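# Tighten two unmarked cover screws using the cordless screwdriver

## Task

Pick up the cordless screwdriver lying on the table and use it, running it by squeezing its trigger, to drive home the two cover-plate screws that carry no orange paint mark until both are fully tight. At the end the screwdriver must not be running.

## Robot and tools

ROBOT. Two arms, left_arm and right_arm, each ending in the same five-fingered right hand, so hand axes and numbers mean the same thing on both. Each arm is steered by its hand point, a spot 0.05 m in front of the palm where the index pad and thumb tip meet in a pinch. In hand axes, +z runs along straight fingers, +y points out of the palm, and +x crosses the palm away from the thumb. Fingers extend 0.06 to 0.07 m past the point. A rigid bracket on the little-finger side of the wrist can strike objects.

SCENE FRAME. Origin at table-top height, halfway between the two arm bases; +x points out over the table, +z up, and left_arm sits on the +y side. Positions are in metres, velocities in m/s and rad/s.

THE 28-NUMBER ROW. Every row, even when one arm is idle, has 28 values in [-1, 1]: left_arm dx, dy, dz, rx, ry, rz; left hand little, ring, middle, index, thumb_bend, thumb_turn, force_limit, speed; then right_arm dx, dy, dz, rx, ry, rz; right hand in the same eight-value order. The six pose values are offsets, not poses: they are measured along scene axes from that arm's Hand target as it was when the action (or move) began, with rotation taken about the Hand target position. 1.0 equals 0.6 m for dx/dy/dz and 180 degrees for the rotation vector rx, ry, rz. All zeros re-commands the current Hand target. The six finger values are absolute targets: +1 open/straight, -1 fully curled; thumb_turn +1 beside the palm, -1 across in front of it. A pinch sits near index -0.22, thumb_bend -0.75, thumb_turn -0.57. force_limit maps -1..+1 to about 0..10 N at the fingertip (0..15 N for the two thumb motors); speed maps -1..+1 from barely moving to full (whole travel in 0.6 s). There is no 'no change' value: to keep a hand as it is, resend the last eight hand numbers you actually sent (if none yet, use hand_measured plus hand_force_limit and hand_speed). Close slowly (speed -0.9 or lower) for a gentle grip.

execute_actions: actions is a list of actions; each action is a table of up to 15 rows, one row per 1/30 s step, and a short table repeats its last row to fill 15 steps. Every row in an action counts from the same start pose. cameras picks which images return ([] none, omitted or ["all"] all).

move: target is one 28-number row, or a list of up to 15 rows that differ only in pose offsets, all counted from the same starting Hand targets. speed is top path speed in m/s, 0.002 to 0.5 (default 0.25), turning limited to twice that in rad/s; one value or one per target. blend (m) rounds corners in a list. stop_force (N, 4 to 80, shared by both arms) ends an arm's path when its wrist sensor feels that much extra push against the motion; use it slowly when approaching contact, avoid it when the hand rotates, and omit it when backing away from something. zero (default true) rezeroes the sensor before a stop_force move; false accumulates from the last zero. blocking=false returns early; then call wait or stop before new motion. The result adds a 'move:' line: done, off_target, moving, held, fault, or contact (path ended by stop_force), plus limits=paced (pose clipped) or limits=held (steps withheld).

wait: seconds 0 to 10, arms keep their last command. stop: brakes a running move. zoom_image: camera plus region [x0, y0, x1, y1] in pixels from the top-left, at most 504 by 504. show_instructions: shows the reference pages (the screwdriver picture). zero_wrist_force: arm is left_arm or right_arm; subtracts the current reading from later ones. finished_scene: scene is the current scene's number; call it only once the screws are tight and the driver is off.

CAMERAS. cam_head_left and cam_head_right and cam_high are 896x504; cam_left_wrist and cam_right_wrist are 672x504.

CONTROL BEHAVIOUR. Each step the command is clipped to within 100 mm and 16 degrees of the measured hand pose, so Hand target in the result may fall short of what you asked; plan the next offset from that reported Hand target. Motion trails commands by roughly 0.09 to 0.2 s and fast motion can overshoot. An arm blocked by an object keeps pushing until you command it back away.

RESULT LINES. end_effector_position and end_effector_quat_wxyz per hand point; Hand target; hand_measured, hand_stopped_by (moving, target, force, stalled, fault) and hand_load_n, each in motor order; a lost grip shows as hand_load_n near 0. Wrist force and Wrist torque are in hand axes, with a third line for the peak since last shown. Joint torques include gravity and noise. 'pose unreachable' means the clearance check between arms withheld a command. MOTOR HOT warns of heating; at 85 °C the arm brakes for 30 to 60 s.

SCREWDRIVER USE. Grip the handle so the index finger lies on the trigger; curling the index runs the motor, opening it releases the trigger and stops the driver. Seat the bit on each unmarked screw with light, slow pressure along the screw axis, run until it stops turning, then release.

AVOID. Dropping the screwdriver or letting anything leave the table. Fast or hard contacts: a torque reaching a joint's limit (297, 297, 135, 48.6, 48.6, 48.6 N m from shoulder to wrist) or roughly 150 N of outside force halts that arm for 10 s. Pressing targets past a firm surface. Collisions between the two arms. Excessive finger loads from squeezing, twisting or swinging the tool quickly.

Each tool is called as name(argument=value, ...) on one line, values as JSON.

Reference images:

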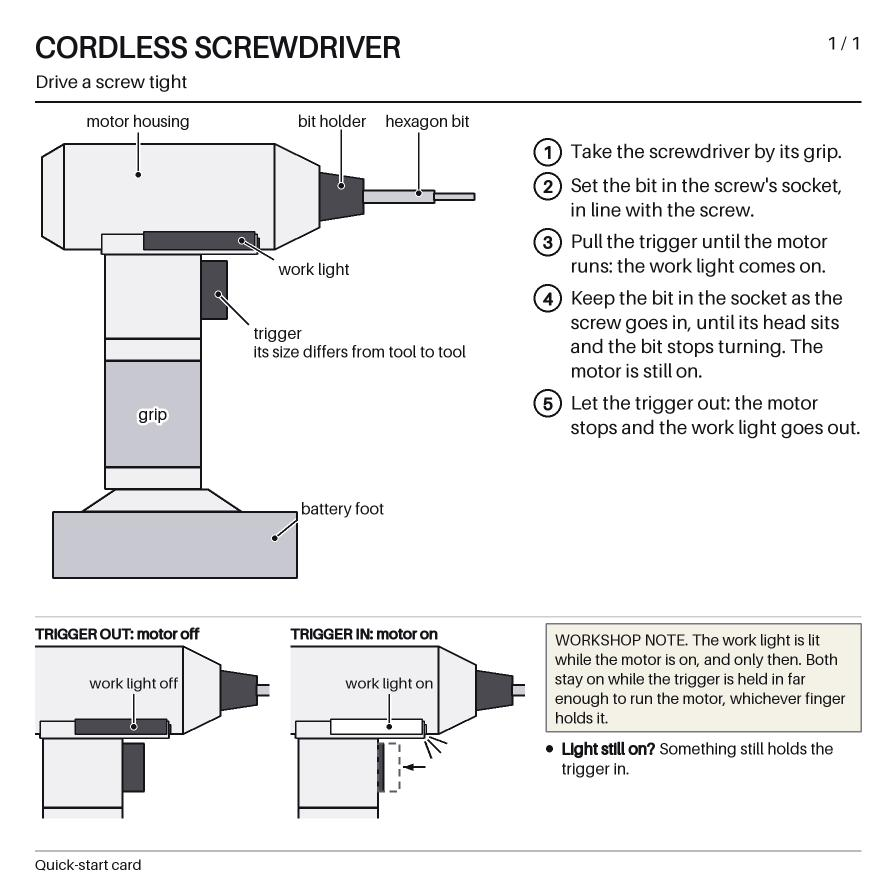

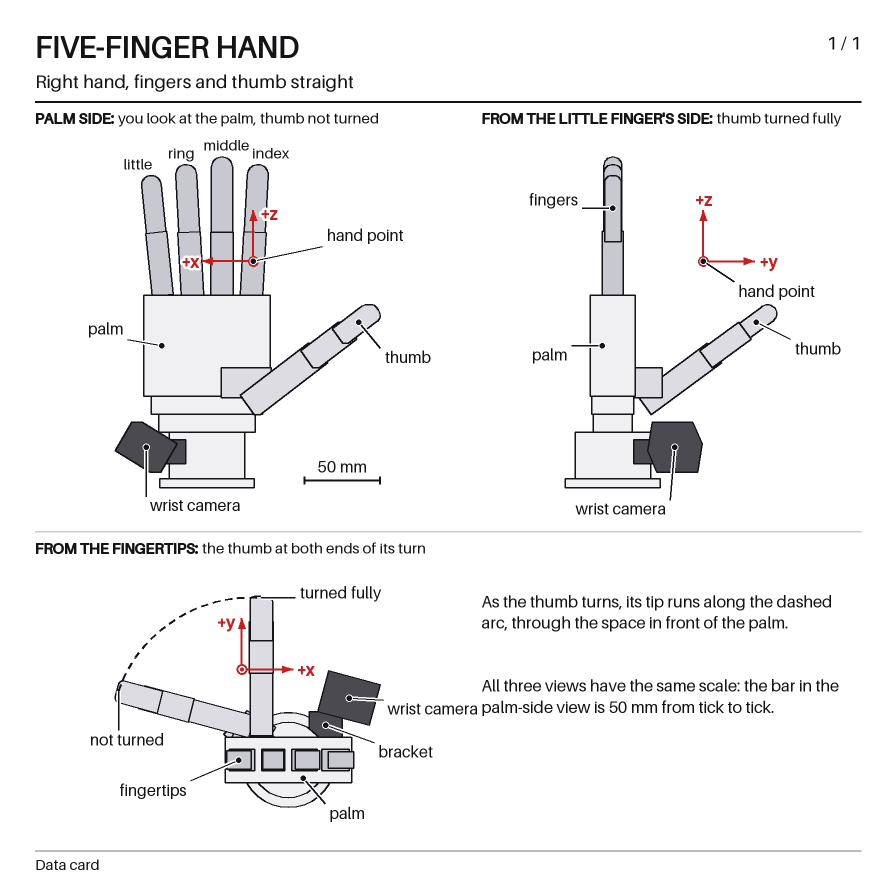

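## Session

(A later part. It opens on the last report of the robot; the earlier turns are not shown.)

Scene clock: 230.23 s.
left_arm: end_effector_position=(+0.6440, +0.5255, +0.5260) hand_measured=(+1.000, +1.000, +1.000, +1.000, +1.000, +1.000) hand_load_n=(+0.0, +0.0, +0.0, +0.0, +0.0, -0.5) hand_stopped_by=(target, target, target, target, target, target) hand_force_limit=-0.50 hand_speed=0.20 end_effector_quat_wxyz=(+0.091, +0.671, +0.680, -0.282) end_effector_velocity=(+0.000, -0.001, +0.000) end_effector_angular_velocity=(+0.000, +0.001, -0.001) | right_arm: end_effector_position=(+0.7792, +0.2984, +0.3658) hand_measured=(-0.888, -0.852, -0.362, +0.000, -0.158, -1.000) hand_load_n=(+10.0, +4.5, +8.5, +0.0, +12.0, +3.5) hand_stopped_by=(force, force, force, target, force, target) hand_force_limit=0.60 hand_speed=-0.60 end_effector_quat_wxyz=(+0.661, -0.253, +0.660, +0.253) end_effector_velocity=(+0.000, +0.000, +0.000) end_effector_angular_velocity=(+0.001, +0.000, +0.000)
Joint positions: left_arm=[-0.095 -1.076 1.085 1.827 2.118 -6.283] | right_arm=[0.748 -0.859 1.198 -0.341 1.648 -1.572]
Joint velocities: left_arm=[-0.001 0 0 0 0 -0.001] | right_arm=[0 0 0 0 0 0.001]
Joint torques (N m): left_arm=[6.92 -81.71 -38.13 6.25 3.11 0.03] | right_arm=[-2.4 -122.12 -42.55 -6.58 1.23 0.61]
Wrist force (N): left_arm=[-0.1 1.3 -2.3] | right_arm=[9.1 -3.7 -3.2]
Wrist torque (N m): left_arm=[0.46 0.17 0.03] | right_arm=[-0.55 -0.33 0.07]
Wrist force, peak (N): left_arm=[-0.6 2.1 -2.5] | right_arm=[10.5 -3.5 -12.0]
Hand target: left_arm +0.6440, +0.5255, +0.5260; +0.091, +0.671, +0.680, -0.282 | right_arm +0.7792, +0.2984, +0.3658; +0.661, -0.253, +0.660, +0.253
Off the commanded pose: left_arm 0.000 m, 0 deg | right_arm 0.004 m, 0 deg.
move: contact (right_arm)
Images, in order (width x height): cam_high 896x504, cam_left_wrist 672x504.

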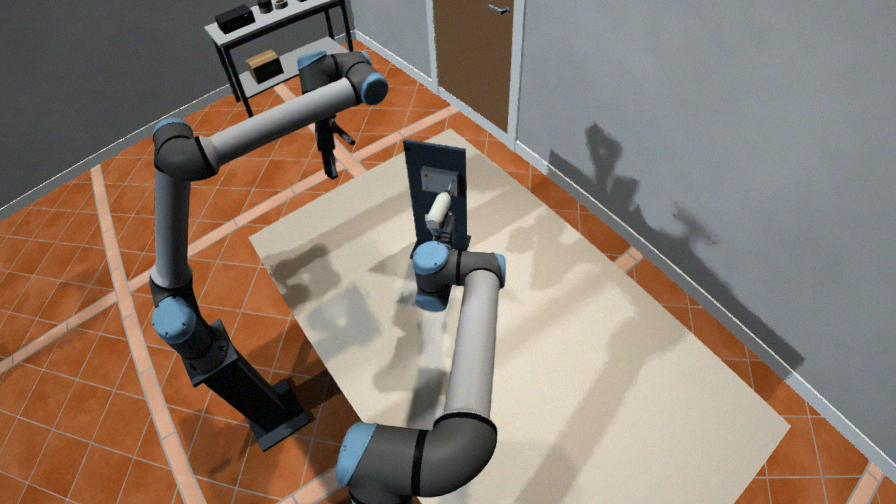

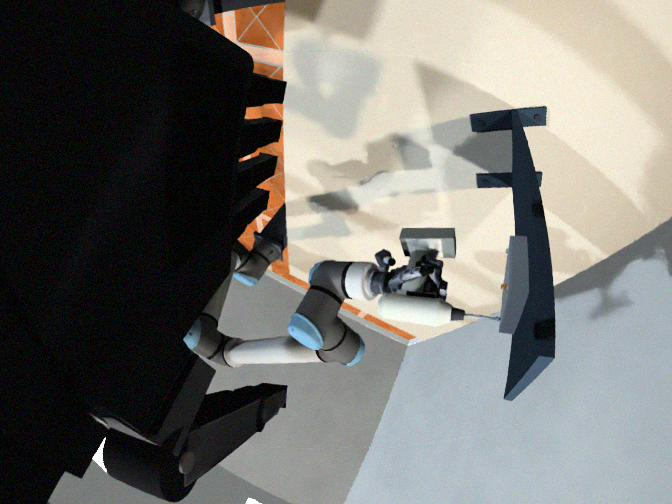

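move(target=[[0,0,0,0,0,0,1,1,1,1,1,1,-0.5,0.2,-0.0013,-0.001,0,0,0,0,-0.97,-0.97,-0.97,-0.95,-0.3,-1,0.5,-0.6]], speed=0.01, cameras=[])

move(target=[[0,0,0,0,0,0,1,1,1,1,1,1,-0.5,0.2,0.0053,0.004,0,0,0,0,-0.97,-0.97,-0.97,-0.95,-0.3,-1,0.5,-0.6]], speed=0.004, stop_force=5, cameras=["cam_left_wrist"])

zoom_image(camera="cam_left_wrist", region=[470, 300, 510, 340])

Scene clock: 232.03 s.
left_arm: end_effector_position=(+0.6440, +0.5255, +0.5260) hand_measured=(+1.000, +1.000, +1.000, +1.000, +1.000, +1.000) hand_load_n=(+0.0, +0.5, +0.0, +0.0, +0.0, +0.0) hand_stopped_by=(target, target, target, target, target, target) hand_force_limit=-0.50 hand_speed=0.20 end_effector_quat_wxyz=(+0.091, +0.671, +0.680, -0.282) end_effector_velocity=(+0.000, -0.001, +0.000) end_effector_angular_velocity=(+0.000, +0.001, +0.000) | right_arm: end_effector_position=(+0.7784, +0.2978, +0.3658) hand_measured=(-0.888, -0.852, -0.362, -0.832, -0.158, -1.000) hand_load_n=(+10.0, +4.0, +8.5, +12.0, +12.0, +3.0) hand_stopped_by=(force, force, force, force, force, target) hand_force_limit=0.50 hand_speed=-0.60 end_effector_quat_wxyz=(+0.661, -0.253, +0.660, +0.253) end_effector_velocity=(+0.000, +0.000, +0.001) end_effector_angular_velocity=(+0.000, -0.001, +0.000)
Joint positions: left_arm=[-0.095 -1.076 1.085 1.827 2.118 -6.283] | right_arm=[0.748 -0.861 1.201 -0.342 1.648 -1.572]
Joint velocities: left_arm=[-0.001 0 0 0.001 0.001 -0.001] | right_arm=[0 -0.001 0 0 0 -0.001]
Joint torques (N m): left_arm=[5.09 -82.91 -38.35 5.73 2.54 0.24] | right_arm=[14.14 -108.09 -52.62 -3.94 1.85 0.6]
Wrist force (N): left_arm=[-1.1 1.6 -2.4] | right_arm=[8.7 -3.8 -2.0]
Wrist torque (N m): left_arm=[0.50 0.31 -0.02] | right_arm=[-0.63 -0.28 0.04]
Wrist force, peak (N): left_arm=[-0.7 2.0 -2.6] | right_arm=[9.3 -3.9 -2.8]
Hand target: left_arm +0.6440, +0.5255, +0.5260; +0.091, +0.671, +0.680, -0.282 | right_arm +0.7784, +0.2978, +0.3658; +0.661, -0.253, +0.660, +0.253
Off the commanded pose: left_arm 0.000 m, 0 deg | right_arm 0.000 m, 0 deg.
move: done
No camera images: "cameras" was empty.

Scene clock: 233.43 s.
left_arm: end_effector_position=(+0.6440, +0.5255, +0.5260) hand_measured=(+1.000, +1.000, +1.000, +1.000, +1.000, +1.000) hand_load_n=(-0.5, +0.0, +0.0, +0.0, +0.0, +0.0) hand_stopped_by=(target, target, target, target, target, target) hand_force_limit=-0.50 hand_speed=0.20 end_effector_quat_wxyz=(+0.091, +0.671, +0.680, -0.282) end_effector_velocity=(+0.000, -0.001, +0.000) end_effector_angular_velocity=(+0.000, -0.002, -0.002) | right_arm: end_effector_position=(+0.7795, +0.2987, +0.3658) hand_measured=(-0.888, -0.852, -0.362, -0.832, -0.158, -1.000) hand_load_n=(+10.0, +4.0, +8.0, +11.0, +12.0, +3.0) hand_stopped_by=(force, force, force, force, force, target) hand_force_limit=0.50 hand_speed=-0.60 end_effector_quat_wxyz=(+0.661, -0.253, +0.660, +0.253) end_effector_velocity=(+0.000, +0.000, +0.001) end_effector_angular_velocity=(+0.001, +0.000, +0.000)
Joint positions: left_arm=[-0.095 -1.076 1.085 1.827 2.118 -6.283] | right_arm=[0.748 -0.858 1.197 -0.341 1.648 -1.572]
Joint velocities: left_arm=[-0.001 -0.001 0 -0.001 -0.001 0.001] | right_arm=[0 -0.001 0 0.001 0 0]
Joint torques (N m): left_arm=[5.43 -81.94 -39 5.13 3.3 0.36] | right_arm=[4.99 -121.58 -42.44 -6.45 2.22 0.65]
Wrist force (N): left_arm=[-0.5 1.8 -2.2] | right_arm=[8.9 -3.1 -2.9]
Wrist torque (N m): left_arm=[0.52 0.22 0.02] | right_arm=[-0.56 -0.32 0.05]
Wrist force, peak (N): left_arm=[-0.7 2.1 -2.4] | right_arm=[9.1 -2.2 -10.1]
Hand target: left_arm +0.6440, +0.5255, +0.5260; +0.091, +0.671, +0.680, -0.282 | right_arm +0.7794, +0.2988, +0.3658; +0.661, -0.253, +0.660, +0.253
Off the commanded pose: left_arm 0.000 m, 0 deg | right_arm 0.003 m, 0 deg.
move: contact (right_arm)
Images, in order (width x height): cam_left_wrist 672x504.

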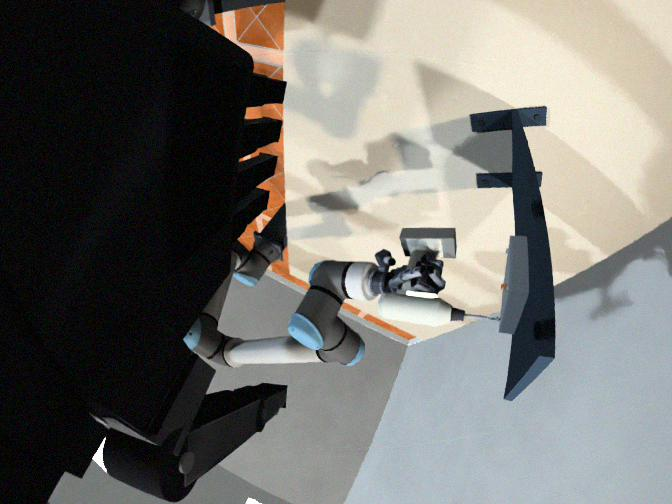

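Scaled by 12.600 from the camera's 672x504 image, which has a finer 960x720 frame.

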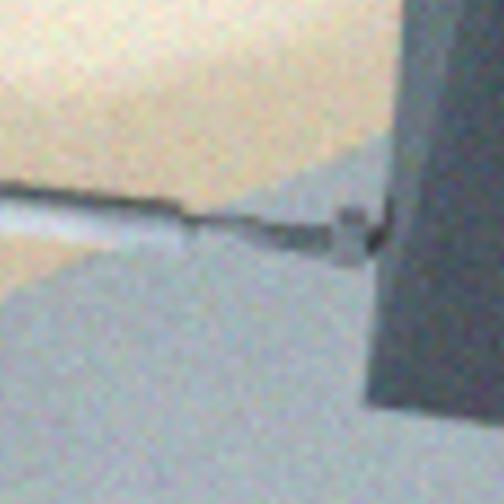

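move(target=[[0,0,0,0,0,0,1,1,1,1,1,1,-0.5,0.2,0.00058,-0.00078,-0.0009,0,0,0,-0.97,-0.97,-0.97,-0.95,-0.3,-1,0.5,-0.6]], speed=0.006, cameras=[])

move(target=[[0,0,0,0,0,0,1,1,1,1,1,1,-0.5,0.2,0.004,0.003,0,0,0,0,-0.97,-0.97,-0.97,-0.95,-0.3,-1,0.5,-0.6]], speed=0.004, stop_force=4, cameras=["cam_left_wrist"])

zoom_image(camera="cam_left_wrist", region=[470, 300, 510, 340])

Scene clock: 234.37 s.
left_arm: end_effector_position=(+0.6440, +0.5255, +0.5260) hand_measured=(+1.000, +1.000, +1.000, +1.000, +1.000, +1.000) hand_load_n=(+0.0, +0.0, +0.0, +0.0, +0.0, +0.0) hand_stopped_by=(target, target, target, target, target, target) hand_force_limit=-0.50 hand_speed=0.20 end_effector_quat_wxyz=(+0.091, +0.671, +0.680, -0.282) end_effector_velocity=(+0.000, +0.001, +0.000) end_effector_angular_velocity=(+0.000, +0.000, +0.002) | right_arm: end_effector_position=(+0.7798, +0.2983, +0.3653) hand_measured=(-0.888, -0.852, -0.362, -0.832, -0.158, -1.000) hand_load_n=(+10.0, +4.0, +8.0, +11.0, +12.5, +3.0) hand_stopped_by=(force, force, force, force, force, target) hand_force_limit=0.50 hand_speed=-0.60 end_effector_quat_wxyz=(+0.661, -0.253, +0.660, +0.253) end_effector_velocity=(+0.000, +0.000, +0.000) end_effector_angular_velocity=(+0.001, -0.001, +0.000)
Joint positions: left_arm=[-0.095 -1.076 1.085 1.827 2.118 -6.283] | right_arm=[0.747 -0.858 1.198 -0.342 1.647 -1.572]
Joint velocities: left_arm=[0.002 0 0 0 0 -0.001] | right_arm=[0 0 0 -0.001 0 0]
Joint torques (N m): left_arm=[7.11 -83.43 -40.75 5.5 2.57 -0.65] | right_arm=[-14.57 -122.17 -42.38 -6.58 -1 0.53]
Wrist force (N): left_arm=[-0.7 1.5 -1.9] | right_arm=[9.2 -3.8 -2.2]
Wrist torque (N m): left_arm=[0.45 0.24 0.00] | right_arm=[-0.63 -0.37 0.07]
Wrist force, peak (N): left_arm=[-0.8 1.3 -2.8] | right_arm=[9.2 -3.6 -2.9]
Hand target: left_arm +0.6440, +0.5255, +0.5260; +0.091, +0.671, +0.680, -0.282 | right_arm +0.7798, +0.2983, +0.3653; +0.661, -0.253, +0.660, +0.253
Off the commanded pose: left_arm 0.000 m, 0 deg | right_arm 0.000 m, 0 deg.
move: done
No camera images: "cameras" was empty.

Scene clock: 235.17 s.
left_arm: end_effector_position=(+0.6440, +0.5255, +0.5260) hand_measured=(+1.000, +1.000, +1.000, +1.000, +1.000, +1.000) hand_load_n=(+0.0, +0.0, +0.0, +0.0, +0.0, -0.5) hand_stopped_by=(target, target, target, target, target, target) hand_force_limit=-0.50 hand_speed=0.20 end_effector_quat_wxyz=(+0.091, +0.671, +0.680, -0.282) end_effector_velocity=(+0.000, -0.001, -0.001) end_effector_angular_velocity=(+0.000, +0.001, -0.001) | right_arm: end_effector_position=(+0.7798, +0.2983, +0.3653) hand_measured=(-0.888, -0.852, -0.362, -0.832, -0.158, -1.000) hand_load_n=(+10.0, +4.0, +8.0, +10.5, +12.5, +3.0) hand_stopped_by=(force, force, force, force, force, target) hand_force_limit=0.50 hand_speed=-0.60 end_effector_quat_wxyz=(+0.661, -0.253, +0.660, +0.253) end_effector_velocity=(+0.000, +0.000, +0.000) end_effector_angular_velocity=(+0.000, +0.000, +0.000)
Joint positions: left_arm=[-0.095 -1.076 1.085 1.827 2.118 -6.283] | right_arm=[0.747 -0.858 1.198 -0.342 1.647 -1.572]
Joint velocities: left_arm=[-0.001 0.001 0 0 0 0.001] | right_arm=[0 0 0 0 0 0]
Joint torques (N m): left_arm=[7.62 -81.93 -40.41 5.57 2.81 -0.3] | right_arm=[-8.78 -122.13 -42.61 -7.05 2.2 0.7]
Wrist force (N): left_arm=[-0.6 1.5 -1.9] | right_arm=[9.2 -2.8 -4.7]
Wrist torque (N m): left_arm=[0.47 0.22 0.00] | right_arm=[-0.52 -0.36 0.06]
Wrist force, peak (N): left_arm=[-0.5 1.9 -2.6] | right_arm=[9.7 -2.1 -10.7]
Hand target: left_arm +0.6440, +0.5255, +0.5260; +0.091, +0.671, +0.680, -0.282 | right_arm +0.7798, +0.2983, +0.3653; +0.661, -0.253, +0.660, +0.253
Off the commanded pose: left_arm 0.000 m, 0 deg | right_arm 0.003 m, 0 deg.
move: contact (right_arm)
Images, in order (width x height): cam_left_wrist 672x504.

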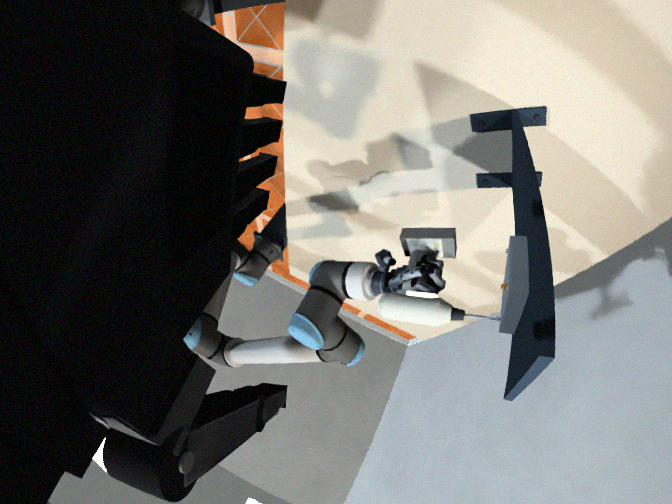

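Scaled by 12.600 from the camera's 672x504 image, which has a finer 960x720 frame.

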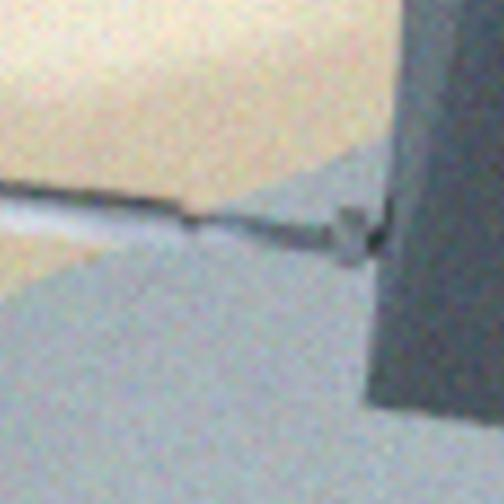

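move(target=[[0,0,0,0,0,0,1,1,1,1,1,1,-0.5,0.2,0.00058,-0.00078,-0.0009,0,0,0,-0.97,-0.97,-0.97,-0.95,-0.3,-1,0.5,-0.6]], speed=0.006, cameras=[])

move(target=[[0,0,0,0,0,0,1,1,1,1,1,1,-0.5,0.2,0.004,0.003,0,0,0,0,-0.97,-0.97,-0.97,-0.95,-0.3,-1,0.5,-0.6]], speed=0.004, stop_force=4, cameras=["cam_left_wrist","cam_high","cam_head_right"])

zoom_image(camera="cam_left_wrist", region=[470, 300, 510, 340])

zoom_image(camera="cam_high", region=[435, 165, 470, 200])

zoom_image(camera="cam_head_right", region=[325, 110, 360, 145])

Scene clock: 236.17 s.
left_arm: end_effector_position=(+0.6440, +0.5255, +0.5260) hand_measured=(+1.000, +1.000, +1.000, +1.000, +1.000, +1.000) hand_load_n=(+0.0, +0.0, +0.5, +0.0, +0.0, +0.0) hand_stopped_by=(target, target, target, target, target, target) hand_force_limit=-0.50 hand_speed=0.20 end_effector_quat_wxyz=(+0.091, +0.671, +0.680, -0.282) end_effector_velocity=(+0.000, +0.000, +0.000) end_effector_angular_velocity=(+0.000, +0.001, +0.000) | right_arm: end_effector_position=(+0.7802, +0.2979, +0.3647) hand_measured=(-0.888, -0.852, -0.362, -0.832, -0.158, -1.000) hand_load_n=(+10.0, +3.5, +8.0, +11.0, +12.5, +3.0) hand_stopped_by=(force, force, force, force, force, target) hand_force_limit=0.50 hand_speed=-0.60 end_effector_quat_wxyz=(+0.661, -0.253, +0.660, +0.253) end_effector_velocity=(+0.000, +0.000, +0.001) end_effector_angular_velocity=(+0.001, -0.001, -0.001)
Joint positions: left_arm=[-0.095 -1.076 1.085 1.827 2.118 -6.283] | right_arm=[0.747 -0.858 1.199 -0.343 1.646 -1.572]
Joint velocities: left_arm=[0 0 0 0.001 0 0] | right_arm=[0 -0.001 0 -0.001 0.001 0]
Joint torques (N m): left_arm=[5.65 -81.98 -39.27 5.57 3.07 -0.38] | right_arm=[-13.37 -122.49 -42.04 -6.33 -1.33 1.01]
Wrist force (N): left_arm=[-0.7 2.0 -2.0] | right_arm=[9.0 -3.8 -1.5]
Wrist torque (N m): left_arm=[0.54 0.24 0.02] | right_arm=[-0.65 -0.34 0.06]
Wrist force, peak (N): left_arm=[-0.4 1.8 -2.5] | right_arm=[9.5 -3.0 -4.6]
Hand target: left_arm +0.6440, +0.5255, +0.5260; +0.091, +0.671, +0.680, -0.282 | right_arm +0.7802, +0.2979, +0.3647; +0.661, -0.253, +0.660, +0.253
Off the commanded pose: left_arm 0.000 m, 0 deg | right_arm 0.000 m, 0 deg.
move: done
No camera images: "cameras" was empty.

Scene clock: 237.50 s.
left_arm: end_effector_position=(+0.6440, +0.5255, +0.5260) hand_measured=(+1.000, +1.000, +1.000, +1.000, +1.000, +1.000) hand_load_n=(+0.0, +0.0, +0.0, +0.0, +0.0, +0.0) hand_stopped_by=(target, target, target, target, target, target) hand_force_limit=-0.50 hand_speed=0.20 end_effector_quat_wxyz=(+0.091, +0.671, +0.680, -0.282) end_effector_velocity=(+0.000, +0.000, +0.000) end_effector_angular_velocity=(+0.000, -0.001, -0.001) | right_arm: end_effector_position=(+0.7826, +0.2997, +0.3647) hand_measured=(-0.888, -0.852, -0.362, -0.832, -0.158, -1.000) hand_load_n=(+9.5, +3.5, +8.0, +11.0, +12.5, +3.5) hand_stopped_by=(force, force, force, force, force, target) hand_force_limit=0.50 hand_speed=-0.60 end_effector_quat_wxyz=(+0.661, -0.253, +0.660, +0.253) end_effector_velocity=(+0.000, +0.000, -0.002) end_effector_angular_velocity=(-0.001, +0.001, +0.000)
Joint positions: left_arm=[-0.095 -1.076 1.085 1.827 2.118 -6.283] | right_arm=[0.746 -0.854 1.191 -0.339 1.646 -1.572]
Joint velocities: left_arm=[0 0 0 0 -0.001 0.002] | right_arm=[0 0.001 0 0 0 0]
Joint torques (N m): left_arm=[7.35 -83 -41.2 5.77 2.6 -0.63] | right_arm=[-11.5 -117.54 -41.01 -4.5 -0.67 1.52]
Wrist force (N): left_arm=[-0.9 1.5 -2.1] | right_arm=[8.6 -4.0 -2.2]
Wrist torque (N m): left_arm=[0.48 0.28 -0.01] | right_arm=[-0.61 -0.25 0.05]
Wrist force, peak (N): left_arm=[-0.9 1.6 -2.7] | right_arm=[9.1 -4.5 -1.9]
Hand target: left_arm +0.6440, +0.5255, +0.5260; +0.091, +0.671, +0.680, -0.282 | right_arm +0.7826, +0.2997, +0.3648; +0.661, -0.253, +0.660, +0.253
Off the commanded pose: left_arm 0.000 m, 0 deg | right_arm 0.000 m, 0 deg.
move: done
Images, in order (width x height): cam_head_right 896x504, cam_high 896x504, cam_left_wrist 672x504.

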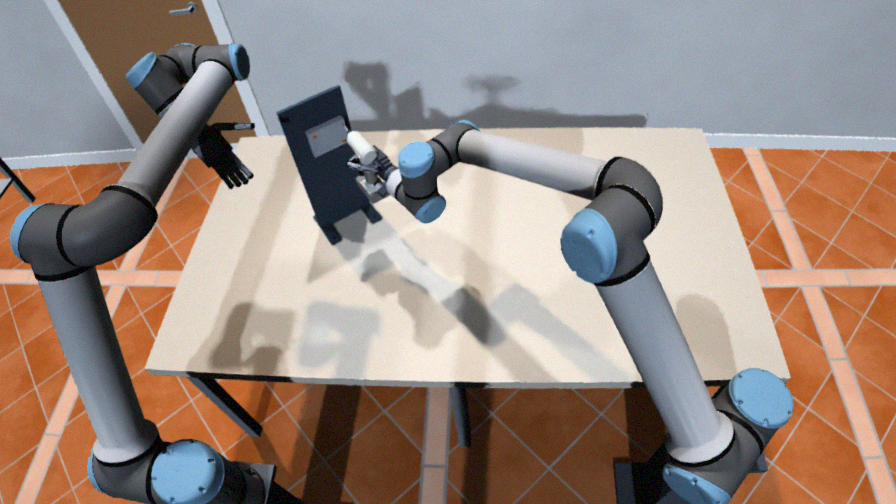

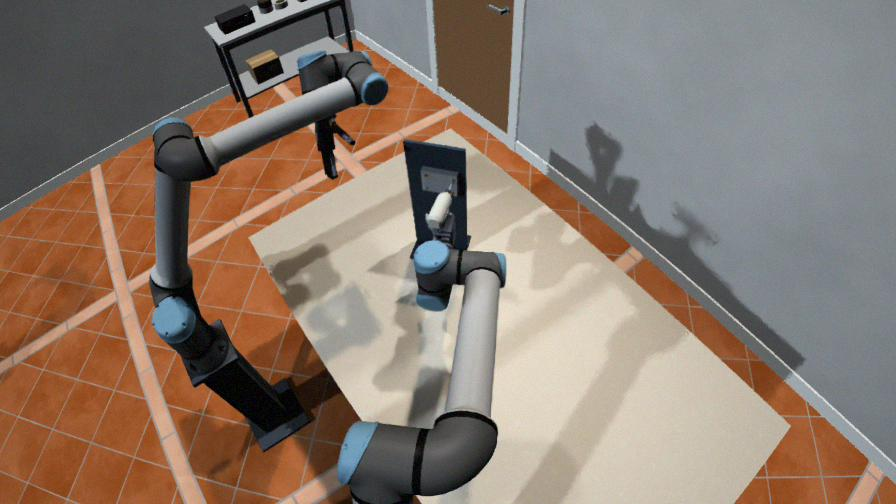

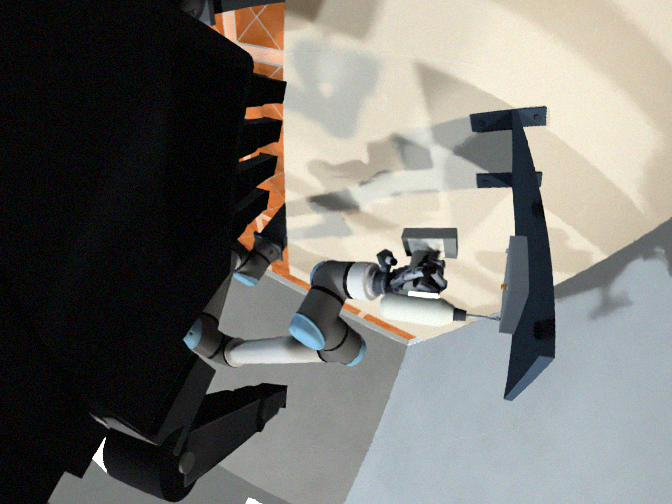

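Scaled by 12.600 from the camera's 672x504 image, which has a finer 960x720 frame.

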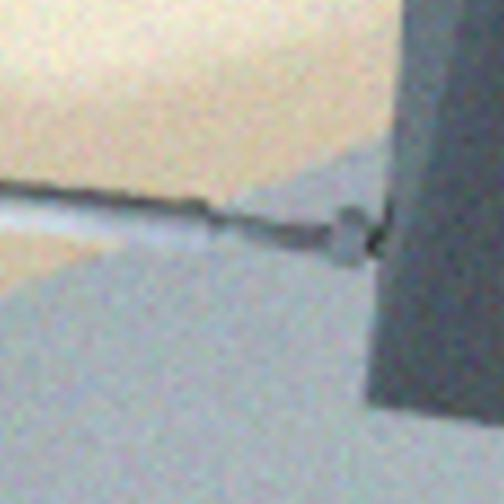

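Scaled by 14.400.

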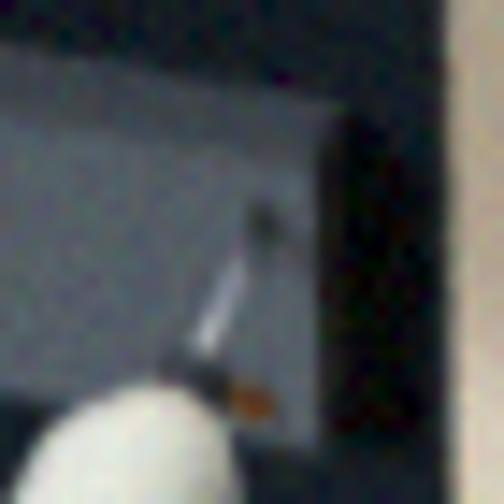

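Scaled by 14.400.

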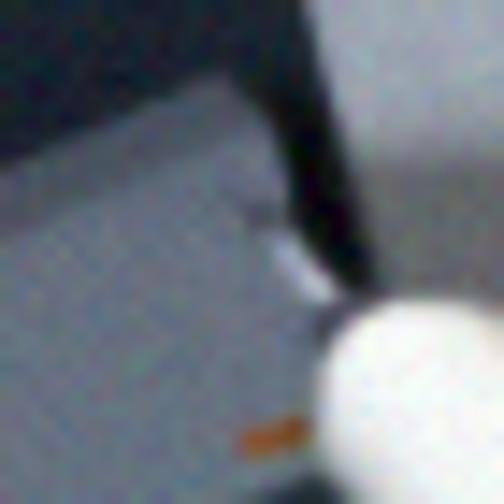

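move(target=[[0,0,0,0,0,0,1,1,1,1,1,1,-0.5,0.2,0.0053,0.004,0,0,0,0,-0.97,-0.97,-0.97,-0.95,-0.3,-1,0.5,-0.6]], speed=0.004, stop_force=5, cameras=["cam_left_wrist"])

zoom_image(camera="cam_left_wrist", region=[470, 300, 510, 340])

Scene clock: 239.47 s.
left_arm: end_effector_position=(+0.6440, +0.5255, +0.5260) hand_measured=(+1.000, +1.000, +1.000, +1.000, +1.000, +1.000) hand_load_n=(+0.0, +0.0, +0.0, +0.0, +0.0, +0.0) hand_stopped_by=(target, target, target, target, target, target) hand_force_limit=-0.50 hand_speed=0.20 end_effector_quat_wxyz=(+0.091, +0.671, +0.680, -0.282) end_effector_velocity=(+0.000, +0.000, +0.000) end_effector_angular_velocity=(+0.001, +0.001, +0.001) | right_arm: end_effector_position=(+0.7853, +0.3017, +0.3648) hand_measured=(-0.888, -0.852, -0.362, -0.832, -0.158, -1.000) hand_load_n=(+8.5, +3.0, +7.5, +11.0, +12.5, +3.5) hand_stopped_by=(force, force, force, force, force, target) hand_force_limit=0.50 hand_speed=-0.60 end_effector_quat_wxyz=(+0.661, -0.253, +0.660, +0.253) end_effector_velocity=(+0.000, +0.000, +0.002) end_effector_angular_velocity=(+0.001, +0.000, +0.000)
Joint positions: left_arm=[-0.095 -1.076 1.085 1.827 2.118 -6.283] | right_arm=[0.746 -0.848 1.181 -0.335 1.645 -1.572]
Joint velocities: left_arm=[0 0.001 0 0 0 -0.001] | right_arm=[0 -0.002 0 0.001 0 0]
Joint torques (N m): left_arm=[9.07 -80.77 -40.49 5.38 2.98 -0.87] | right_arm=[-7.41 -122.49 -44.38 -6.54 2.17 1.99]
Wrist force (N): left_arm=[-0.4 1.8 -2.8] | right_arm=[9.8 -3.3 -4.9]
Wrist torque (N m): left_arm=[0.55 0.22 0.02] | right_arm=[-0.52 -0.24 0.08]
Wrist force, peak (N): left_arm=[-0.8 1.9 -2.6] | right_arm=[12.9 -2.2 -13.5]
Hand target: left_arm +0.6440, +0.5255, +0.5260; +0.091, +0.671, +0.680, -0.282 | right_arm +0.7853, +0.3018, +0.3647; +0.661, -0.253, +0.660, +0.253
Off the commanded pose: left_arm 0.000 m, 0 deg | right_arm 0.001 m, 0 deg.
move: contact (right_arm)
Images, in order (width x height): cam_left_wrist 672x504.

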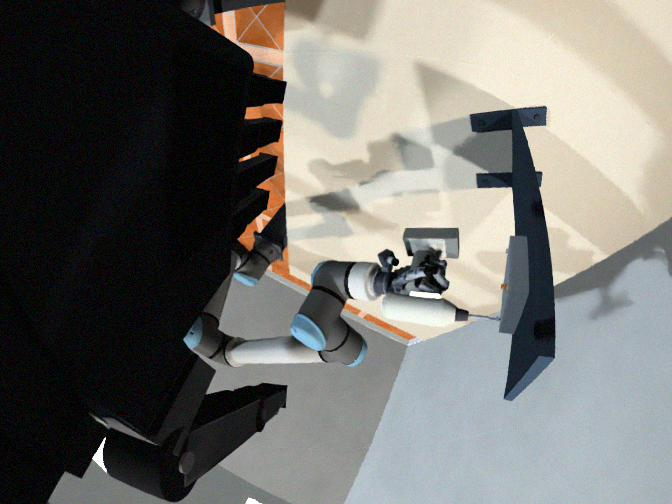

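Scaled by 12.600 from the camera's 672x504 image, which has a finer 960x720 frame.

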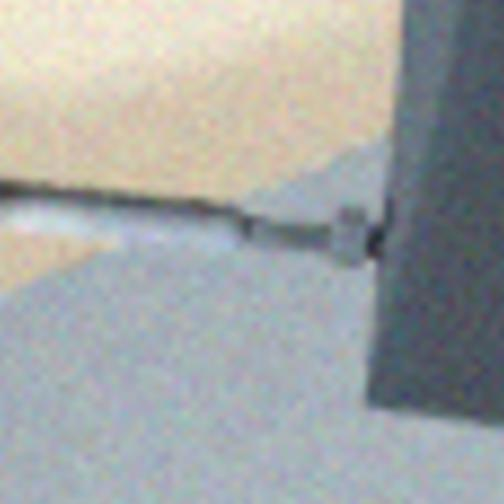

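move(target=[[0,0,0,0,0,0,1,1,1,1,1,1,-0.5,0.2,-0.0107,-0.008,0,0,0,0,-0.97,-0.97,-0.97,-0.95,-0.3,-1,0.5,-0.6],[0,0,0,0,0,0,1,1,1,1,1,1,-0.5,0.2,-0.01274,-0.00527,0.00317,0,0,0,-0.97,-0.97,-0.97,-0.95,-0.3,-1,0.5,-0.6]], speed=0.02, cameras=["cam_left_wrist"])

zoom_image(camera="cam_left_wrist", region=[470, 300, 510, 340])

move(target=[[0,0,0,0,0,0,1,1,1,1,1,1,-0.5,0.2,0.0107,0.008,0,0,0,0,-0.97,-0.97,-0.97,-0.95,-0.3,-1,0.5,-0.6]], speed=0.005, stop_force=4, cameras=["cam_left_wrist"])

zoom_image(camera="cam_left_wrist", region=[470, 300, 510, 340])

Scene clock: 240.67 s.
left_arm: end_effector_position=(+0.6440, +0.5255, +0.5260) hand_measured=(+1.000, +1.000, +1.000, +1.000, +1.000, +1.000) hand_load_n=(+0.0, +0.0, +0.0, +0.5, +0.0, +0.0) hand_stopped_by=(target, target, target, target, target, target) hand_force_limit=-0.50 hand_speed=0.20 end_effector_quat_wxyz=(+0.091, +0.671, +0.680, -0.282) end_effector_velocity=(+0.000, +0.001, +0.000) end_effector_angular_velocity=(+0.000, +0.000, +0.000) | right_arm: end_effector_position=(+0.7776, +0.2987, +0.3668) hand_measured=(-0.888, -0.852, -0.362, -0.832, -0.158, -1.000) hand_load_n=(+9.0, +3.5, +8.0, +11.0, +12.5, +3.5) hand_stopped_by=(force, force, force, force, force, target) hand_force_limit=0.50 hand_speed=-0.60 end_effector_quat_wxyz=(+0.661, -0.253, +0.660, +0.253) end_effector_velocity=(+0.000, +0.000, -0.002) end_effector_angular_velocity=(-0.001, +0.001, +0.001)
Joint positions: left_arm=[-0.095 -1.076 1.085 1.827 2.118 -6.283] | right_arm=[0.749 -0.861 1.2 -0.341 1.649 -1.572]
Joint velocities: left_arm=[0.001 0.001 0 0 0 0.001] | right_arm=[0 0 0.001 0 -0.001 0]
Joint torques (N m): left_arm=[6.32 -79.48 -41.82 4.45 3.01 -1.15] | right_arm=[-10.14 -102.48 -40.67 -5.44 -0.22 0.98]
Wrist force (N): left_arm=[-0.3 1.8 -2.4] | right_arm=[8.8 -4.1 -1.9]
Wrist torque (N m): left_arm=[0.54 0.20 0.02] | right_arm=[-0.68 -0.31 0.04]
Wrist force, peak (N): left_arm=[-0.6 1.8 -2.7] | right_arm=[10.0 -3.8 -4.6]
Hand target: left_arm +0.6440, +0.5255, +0.5260; +0.091, +0.671, +0.680, -0.282 | right_arm +0.7777, +0.2986, +0.3666; +0.661, -0.253, +0.660, +0.253
Off the commanded pose: left_arm 0.000 m, 0 deg | right_arm 0.000 m, 0 deg.
move: done
Images, in order (width x height): cam_left_wrist 672x504.

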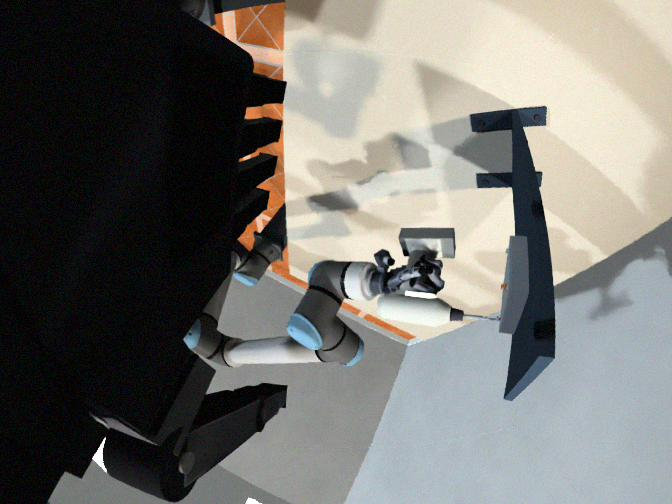

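Scaled by 12.600 from the camera's 672x504 image, which has a finer 960x720 frame.

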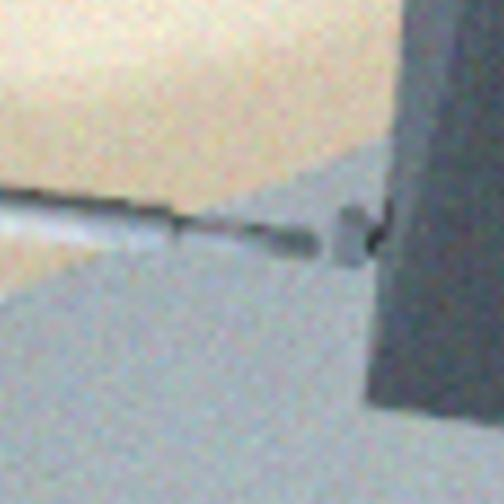

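Scene clock: 242.00 s.
left_arm: end_effector_position=(+0.6440, +0.5255, +0.5260) hand_measured=(+1.000, +1.000, +1.000, +1.000, +1.000, +1.000) hand_load_n=(+0.0, +0.0, +0.0, +0.0, +0.0, +0.0) hand_stopped_by=(target, target, target, target, target, target) hand_force_limit=-0.50 hand_speed=0.20 end_effector_quat_wxyz=(+0.091, +0.671, +0.680, -0.282) end_effector_velocity=(+0.000, +0.000, +0.001) end_effector_angular_velocity=(+0.000, +0.000, +0.000) | right_arm: end_effector_position=(+0.7789, +0.2995, +0.3666) hand_measured=(-0.888, -0.852, -0.362, -0.832, -0.158, -1.000) hand_load_n=(+9.5, +3.5, +7.5, +10.5, +13.0, +3.0) hand_stopped_by=(force, force, force, force, force, target) hand_force_limit=0.50 hand_speed=-0.60 end_effector_quat_wxyz=(+0.661, -0.253, +0.660, +0.253) end_effector_velocity=(+0.000, +0.000, +0.002) end_effector_angular_velocity=(+0.001, -0.001, +0.000)
Joint positions: left_arm=[-0.095 -1.076 1.085 1.827 2.118 -6.283] | right_arm=[0.749 -0.858 1.196 -0.339 1.649 -1.572]
Joint velocities: left_arm=[0 -0.001 0 0.001 0 0] | right_arm=[0 -0.001 0 0 0 0]
Joint torques (N m): left_arm=[5.64 -82.9 -42.61 5.56 2.33 -0.73] | right_arm=[1.88 -121.92 -41.91 -6.37 2.32 0.46]
Wrist force (N): left_arm=[-0.7 1.9 -2.4] | right_arm=[8.8 -3.7 -2.2]
Wrist torque (N m): left_arm=[0.55 0.25 0.01] | right_arm=[-0.66 -0.31 0.04]
Wrist force, peak (N): left_arm=[-0.8 2.0 -2.6] | right_arm=[9.4 -1.4 -11.4]
Hand target: left_arm +0.6440, +0.5255, +0.5260; +0.091, +0.671, +0.680, -0.282 | right_arm +0.7789, +0.2995, +0.3666; +0.661, -0.253, +0.660, +0.253
Off the commanded pose: left_arm 0.000 m, 0 deg | right_arm 0.006 m, 0 deg.
move: contact (right_arm)
Images, in order (width x height): cam_left_wrist 672x504.

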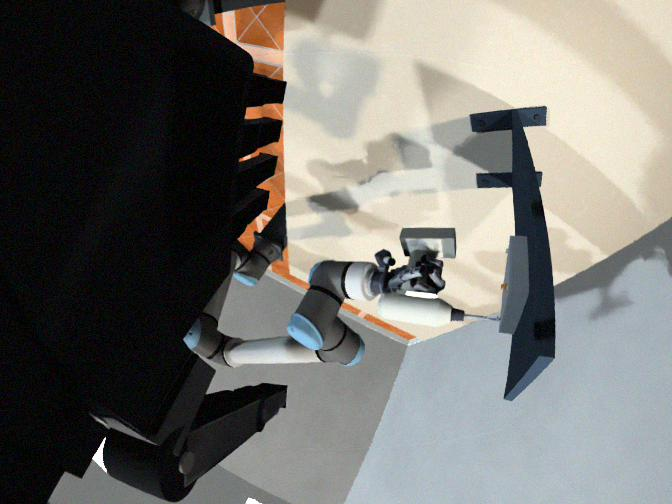

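Scaled by 12.600 from the camera's 672x504 image, which has a finer 960x720 frame.

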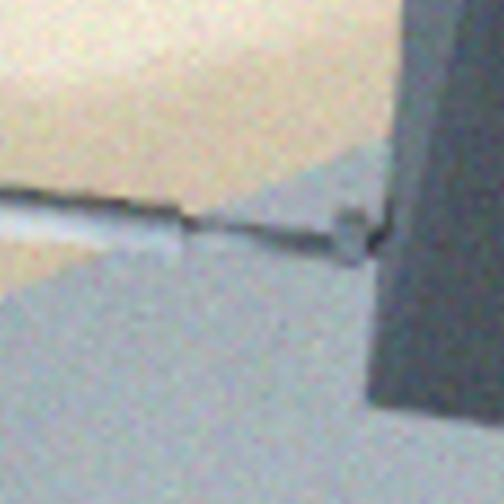

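move(target=[[0,0,0,0,0,0,1,1,1,1,1,1,-0.5,0.2,-0.00085,0.00113,-0.0003,0,0,0,-0.97,-0.97,-0.97,-0.95,-0.3,-1,0.5,-0.6]], speed=0.006, cameras=[])

move(target=[[0,0,0,0,0,0,1,1,1,1,1,1,-0.5,0.2,0.004,0.003,0,0,0,0,-0.97,-0.97,-0.97,-0.95,-0.3,-1,0.5,-0.6]], speed=0.004, stop_force=4, cameras=["cam_left_wrist"])

zoom_image(camera="cam_left_wrist", region=[470, 300, 510, 340])

Scene clock: 242.97 s.
left_arm: end_effector_position=(+0.6440, +0.5255, +0.5260) hand_measured=(+1.000, +1.000, +1.000, +1.000, +1.000, +1.000) hand_load_n=(+0.0, +0.0, +0.0, +0.0, +0.0, +0.0) hand_stopped_by=(target, target, target, target, target, target) hand_force_limit=-0.50 hand_speed=0.20 end_effector_quat_wxyz=(+0.091, +0.671, +0.680, -0.282) end_effector_velocity=(+0.000, +0.000, +0.000) end_effector_angular_velocity=(+0.000, +0.000, +0.000) | right_arm: end_effector_position=(+0.7783, +0.3002, +0.3665) hand_measured=(-0.888, -0.852, -0.362, -0.832, -0.158, -1.000) hand_load_n=(+9.5, +3.0, +8.0, +10.5, +12.5, +3.0) hand_stopped_by=(force, force, force, force, force, target) hand_force_limit=0.50 hand_speed=-0.60 end_effector_quat_wxyz=(+0.661, -0.253, +0.660, +0.253) end_effector_velocity=(+0.000, +0.000, +0.001) end_effector_angular_velocity=(+0.001, +0.000, +0.000)
Joint positions: left_arm=[-0.095 -1.076 1.085 1.827 2.118 -6.283] | right_arm=[0.75 -0.858 1.195 -0.339 1.65 -1.572]
Joint velocities: left_arm=[0 0 0 0 0 0] | right_arm=[0 -0.001 0 0 0 0]
Joint torques (N m): left_arm=[5.58 -79.6 -41.3 4.94 2.99 -0.66] | right_arm=[12.36 -103.57 -52.37 -1.54 1.96 0.21]
Wrist force (N): left_arm=[-0.6 1.7 -2.0] | right_arm=[8.8 -3.8 -2.0]
Wrist torque (N m): left_arm=[0.49 0.24 0.01] | right_arm=[-0.63 -0.30 0.05]
Wrist force, peak (N): left_arm=[-0.7 1.9 -2.5] | right_arm=[8.9 -3.9 -2.7]
Hand target: left_arm +0.6440, +0.5255, +0.5260; +0.091, +0.671, +0.680, -0.282 | right_arm +0.7784, +0.3002, +0.3665; +0.661, -0.253, +0.660, +0.253
Off the commanded pose: left_arm 0.000 m, 0 deg | right_arm 0.000 m, 0 deg.
move: done
No camera images: "cameras" was empty.

Scene clock: 244.03 s.
left_arm: end_effector_position=(+0.6440, +0.5255, +0.5260) hand_measured=(+1.000, +1.000, +1.000, +1.000, +1.000, +1.000) hand_load_n=(+0.0, +0.0, +0.0, +0.0, +0.0, -0.5) hand_stopped_by=(target, target, target, target, target, target) hand_force_limit=-0.50 hand_speed=0.20 end_effector_quat_wxyz=(+0.091, +0.671, +0.680, -0.282) end_effector_velocity=(+0.000, -0.001, +0.000) end_effector_angular_velocity=(-0.001, +0.001, +0.001) | right_arm: end_effector_position=(+0.7784, +0.3003, +0.3665) hand_measured=(-0.888, -0.852, -0.362, -0.832, -0.158, -1.000) hand_load_n=(+9.5, +3.0, +7.5, +10.5, +13.0, +3.0) hand_stopped_by=(force, force, force, force, force, target) hand_force_limit=0.50 hand_speed=-0.60 end_effector_quat_wxyz=(+0.661, -0.253, +0.660, +0.253) end_effector_velocity=(+0.000, +0.000, +0.000) end_effector_angular_velocity=(+0.000, -0.001, +0.000)
Joint positions: left_arm=[-0.095 -1.076 1.085 1.827 2.118 -6.283] | right_arm=[0.75 -0.858 1.195 -0.339 1.65 -1.572]
Joint velocities: left_arm=[-0.001 0.001 0 0 0.001 -0.001] | right_arm=[0 0 0 -0.001 0 0]
Joint torques (N m): left_arm=[9.2 -81.27 -42.03 5.04 2.66 -0.81] | right_arm=[2.27 -121.83 -42.2 -6.68 1.48 0.26]
Wrist force (N): left_arm=[-0.9 1.7 -2.4] | right_arm=[8.7 -3.4 -3.9]
Wrist torque (N m): left_arm=[0.52 0.28 -0.01] | right_arm=[-0.67 -0.36 0.01]
Wrist force, peak (N): left_arm=[-0.5 1.7 -2.8] | right_arm=[8.8 -1.7 -10.0]
Hand target: left_arm +0.6440, +0.5255, +0.5260; +0.091, +0.671, +0.680, -0.282 | right_arm +0.7784, +0.3003, +0.3665; +0.661, -0.253, +0.660, +0.253
Off the commanded pose: left_arm 0.000 m, 0 deg | right_arm 0.003 m, 0 deg.
move: contact (right_arm)
Images, in order (width x height): cam_left_wrist 672x504.

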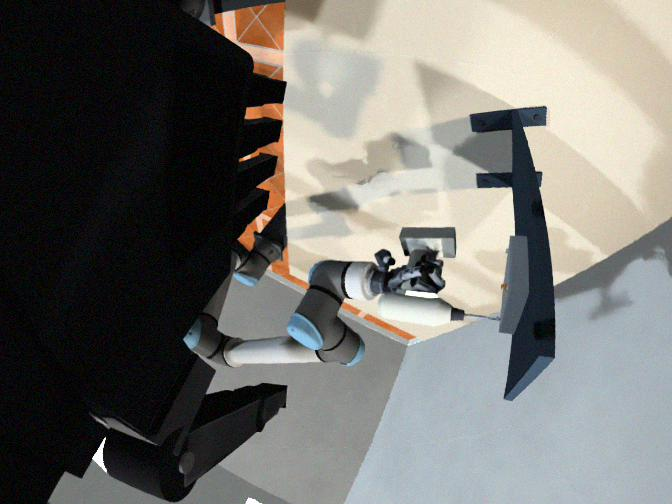

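Scaled by 12.600 from the camera's 672x504 image, which has a finer 960x720 frame.

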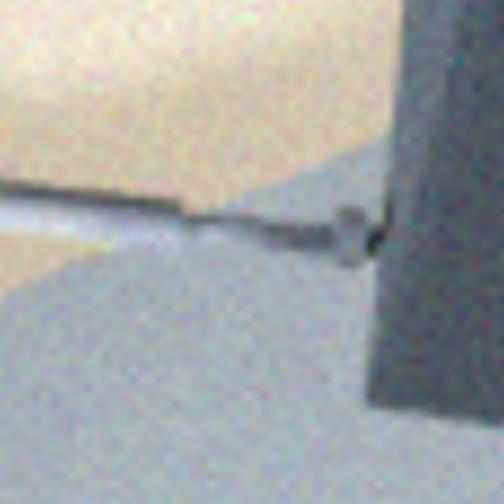

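move(target=[[0,0,0,0,0,0,1,1,1,1,1,1,-0.5,0.2,-0.00058,0.00078,0.0009,0,0,0,-0.97,-0.97,-0.97,-0.95,-0.3,-1,0.5,-0.6]], speed=0.006, cameras=[])

move(target=[[0,0,0,0,0,0,1,1,1,1,1,1,-0.5,0.2,0.004,0.003,0,0,0,0,-0.97,-0.97,-0.97,-0.95,-0.3,-1,0.5,-0.6]], speed=0.004, stop_force=4, cameras=["cam_left_wrist"])

zoom_image(camera="cam_left_wrist", region=[470, 300, 510, 340])

Scene clock: 244.97 s.
left_arm: end_effector_position=(+0.6440, +0.5255, +0.5260) hand_measured=(+1.000, +1.000, +1.000, +1.000, +1.000, +1.000) hand_load_n=(+0.0, +0.0, +0.0, +0.0, +0.0, +0.0) hand_stopped_by=(target, target, target, target, target, target) hand_force_limit=-0.50 hand_speed=0.20 end_effector_quat_wxyz=(+0.091, +0.671, +0.680, -0.282) end_effector_velocity=(+0.000, +0.001, +0.000) end_effector_angular_velocity=(+0.000, -0.001, +0.001) | right_arm: end_effector_position=(+0.7780, +0.3007, +0.3670) hand_measured=(-0.888, -0.852, -0.362, -0.832, -0.158, -1.000) hand_load_n=(+9.5, +3.0, +7.5, +10.5, +13.0, +3.0) hand_stopped_by=(force, force, force, force, force, target) hand_force_limit=0.50 hand_speed=-0.60 end_effector_quat_wxyz=(+0.661, -0.253, +0.660, +0.253) end_effector_velocity=(+0.000, +0.000, -0.001) end_effector_angular_velocity=(-0.001, +0.001, +0.000)
Joint positions: left_arm=[-0.095 -1.076 1.085 1.827 2.118 -6.283] | right_arm=[0.75 -0.858 1.194 -0.338 1.65 -1.572]
Joint velocities: left_arm=[0.001 0 0 -0.001 0 0] | right_arm=[0 0.001 0 0.001 0 0]
Joint torques (N m): left_arm=[4.42 -82.68 -43.08 5.27 2.83 -1.39] | right_arm=[11.02 -114.45 -53.12 -2.32 2.42 0.06]
Wrist force (N): left_arm=[-0.6 1.6 -2.3] | right_arm=[8.9 -2.6 -4.9]
Wrist torque (N m): left_arm=[0.50 0.23 0.01] | right_arm=[-0.56 -0.37 0.03]
Wrist force, peak (N): left_arm=[-0.6 2.1 -2.5] | right_arm=[9.1 -3.0 -5.0]
Hand target: left_arm +0.6440, +0.5255, +0.5260; +0.091, +0.671, +0.680, -0.282 | right_arm +0.7780, +0.3007, +0.3670; +0.661, -0.253, +0.660, +0.253
Off the commanded pose: left_arm 0.000 m, 0 deg | right_arm 0.000 m, 0 deg.
move: done
No camera images: "cameras" was empty.

Scene clock: 245.77 s.
left_arm: end_effector_position=(+0.6440, +0.5255, +0.5260) hand_measured=(+1.000, +1.000, +1.000, +1.000, +1.000, +1.000) hand_load_n=(+0.0, +0.0, +0.0, +0.0, +0.0, +0.0) hand_stopped_by=(target, target, target, target, target, target) hand_force_limit=-0.50 hand_speed=0.20 end_effector_quat_wxyz=(+0.091, +0.671, +0.680, -0.282) end_effector_velocity=(+0.000, +0.000, +0.001) end_effector_angular_velocity=(+0.000, +0.000, +0.000) | right_arm: end_effector_position=(+0.7781, +0.3008, +0.3671) hand_measured=(-0.888, -0.852, -0.362, -0.832, -0.158, -1.000) hand_load_n=(+9.5, +3.0, +7.5, +10.0, +12.5, +3.0) hand_stopped_by=(force, force, force, force, force, target) hand_force_limit=0.50 hand_speed=-0.60 end_effector_quat_wxyz=(+0.661, -0.253, +0.660, +0.253) end_effector_velocity=(+0.000, +0.000, +0.002) end_effector_angular_velocity=(+0.002, -0.001, +0.000)
Joint positions: left_arm=[-0.095 -1.076 1.085 1.827 2.118 -6.283] | right_arm=[0.75 -0.857 1.193 -0.338 1.65 -1.572]
Joint velocities: left_arm=[-0.001 -0.001 0 0 0 -0.001] | right_arm=[0 -0.001 0 -0.001 0 0]
Joint torques (N m): left_arm=[10.04 -80.66 -42.94 5.23 2.96 -1.15] | right_arm=[4.41 -120.42 -42.95 -6.66 1.6 0.21]
Wrist force (N): left_arm=[-0.6 1.5 -2.5] | right_arm=[9.1 -2.4 -5.7]
Wrist torque (N m): left_arm=[0.49 0.24 0.00] | right_arm=[-0.58 -0.46 0.03]
Wrist force, peak (N): left_arm=[-1.1 1.9 -2.7] | right_arm=[9.4 -0.9 -11.6]
Hand target: left_arm +0.6440, +0.5255, +0.5260; +0.091, +0.671, +0.680, -0.282 | right_arm +0.7781, +0.3008, +0.3671; +0.661, -0.253, +0.660, +0.253
Off the commanded pose: left_arm 0.000 m, 0 deg | right_arm 0.003 m, 0 deg.
move: contact (right_arm)
Images, in order (width x height): cam_left_wrist 672x504.

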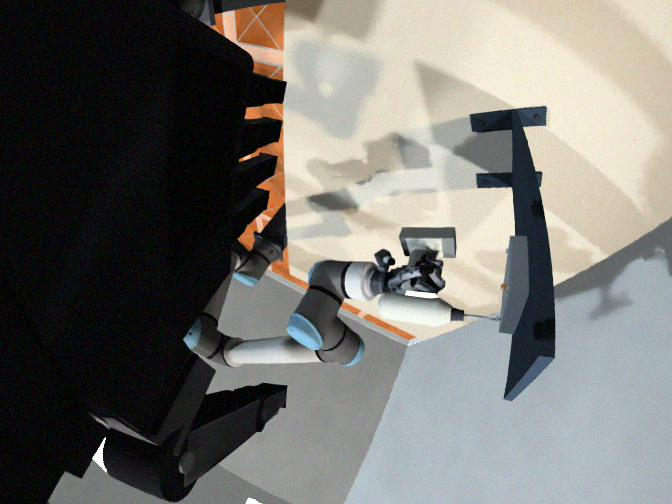

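Scaled by 12.600 from the camera's 672x504 image, which has a finer 960x720 frame.

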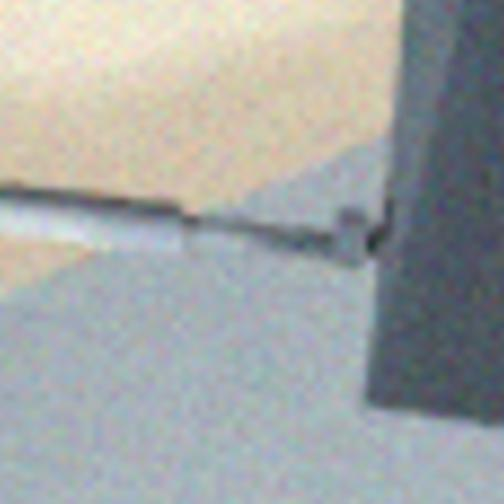

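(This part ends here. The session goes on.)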